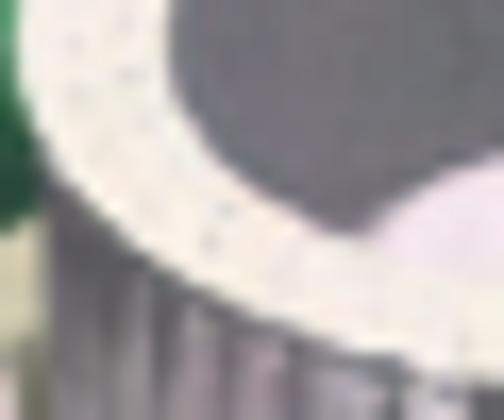

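Scaled by 16.800.

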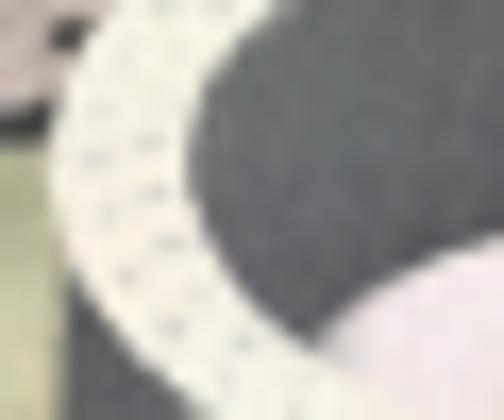

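Request:
zoom_image(camera="cam_spot_wide", region=[518, 204, 558, 238])

Request:
zoom_image(camera="cam_spot_right", region=[428, 222, 468, 256])

Request:
zoom_image(camera="cam_spot_left", region=[498, 226, 538, 260])

Scaled by 12.600.

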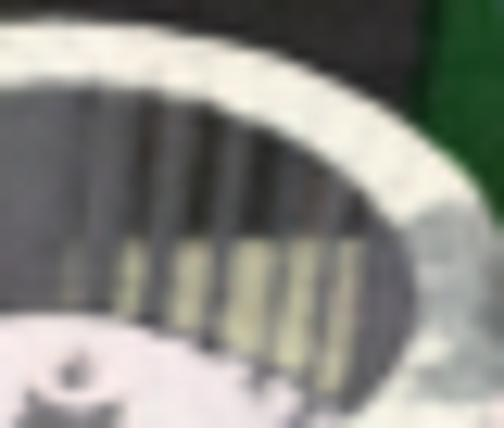

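Scaled by 12.600.

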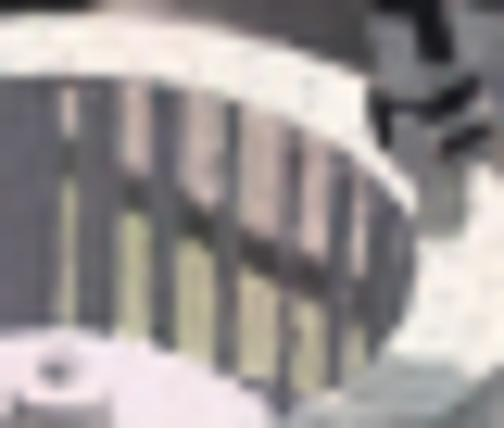

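Scaled by 12.600.

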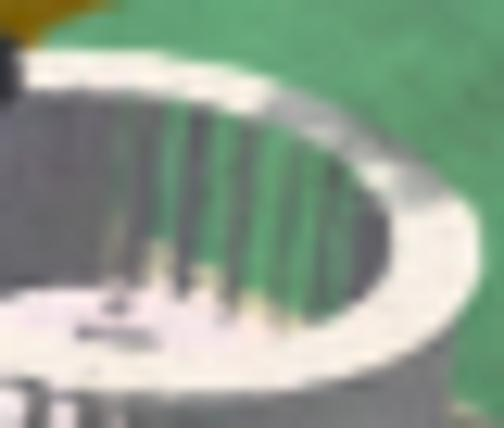

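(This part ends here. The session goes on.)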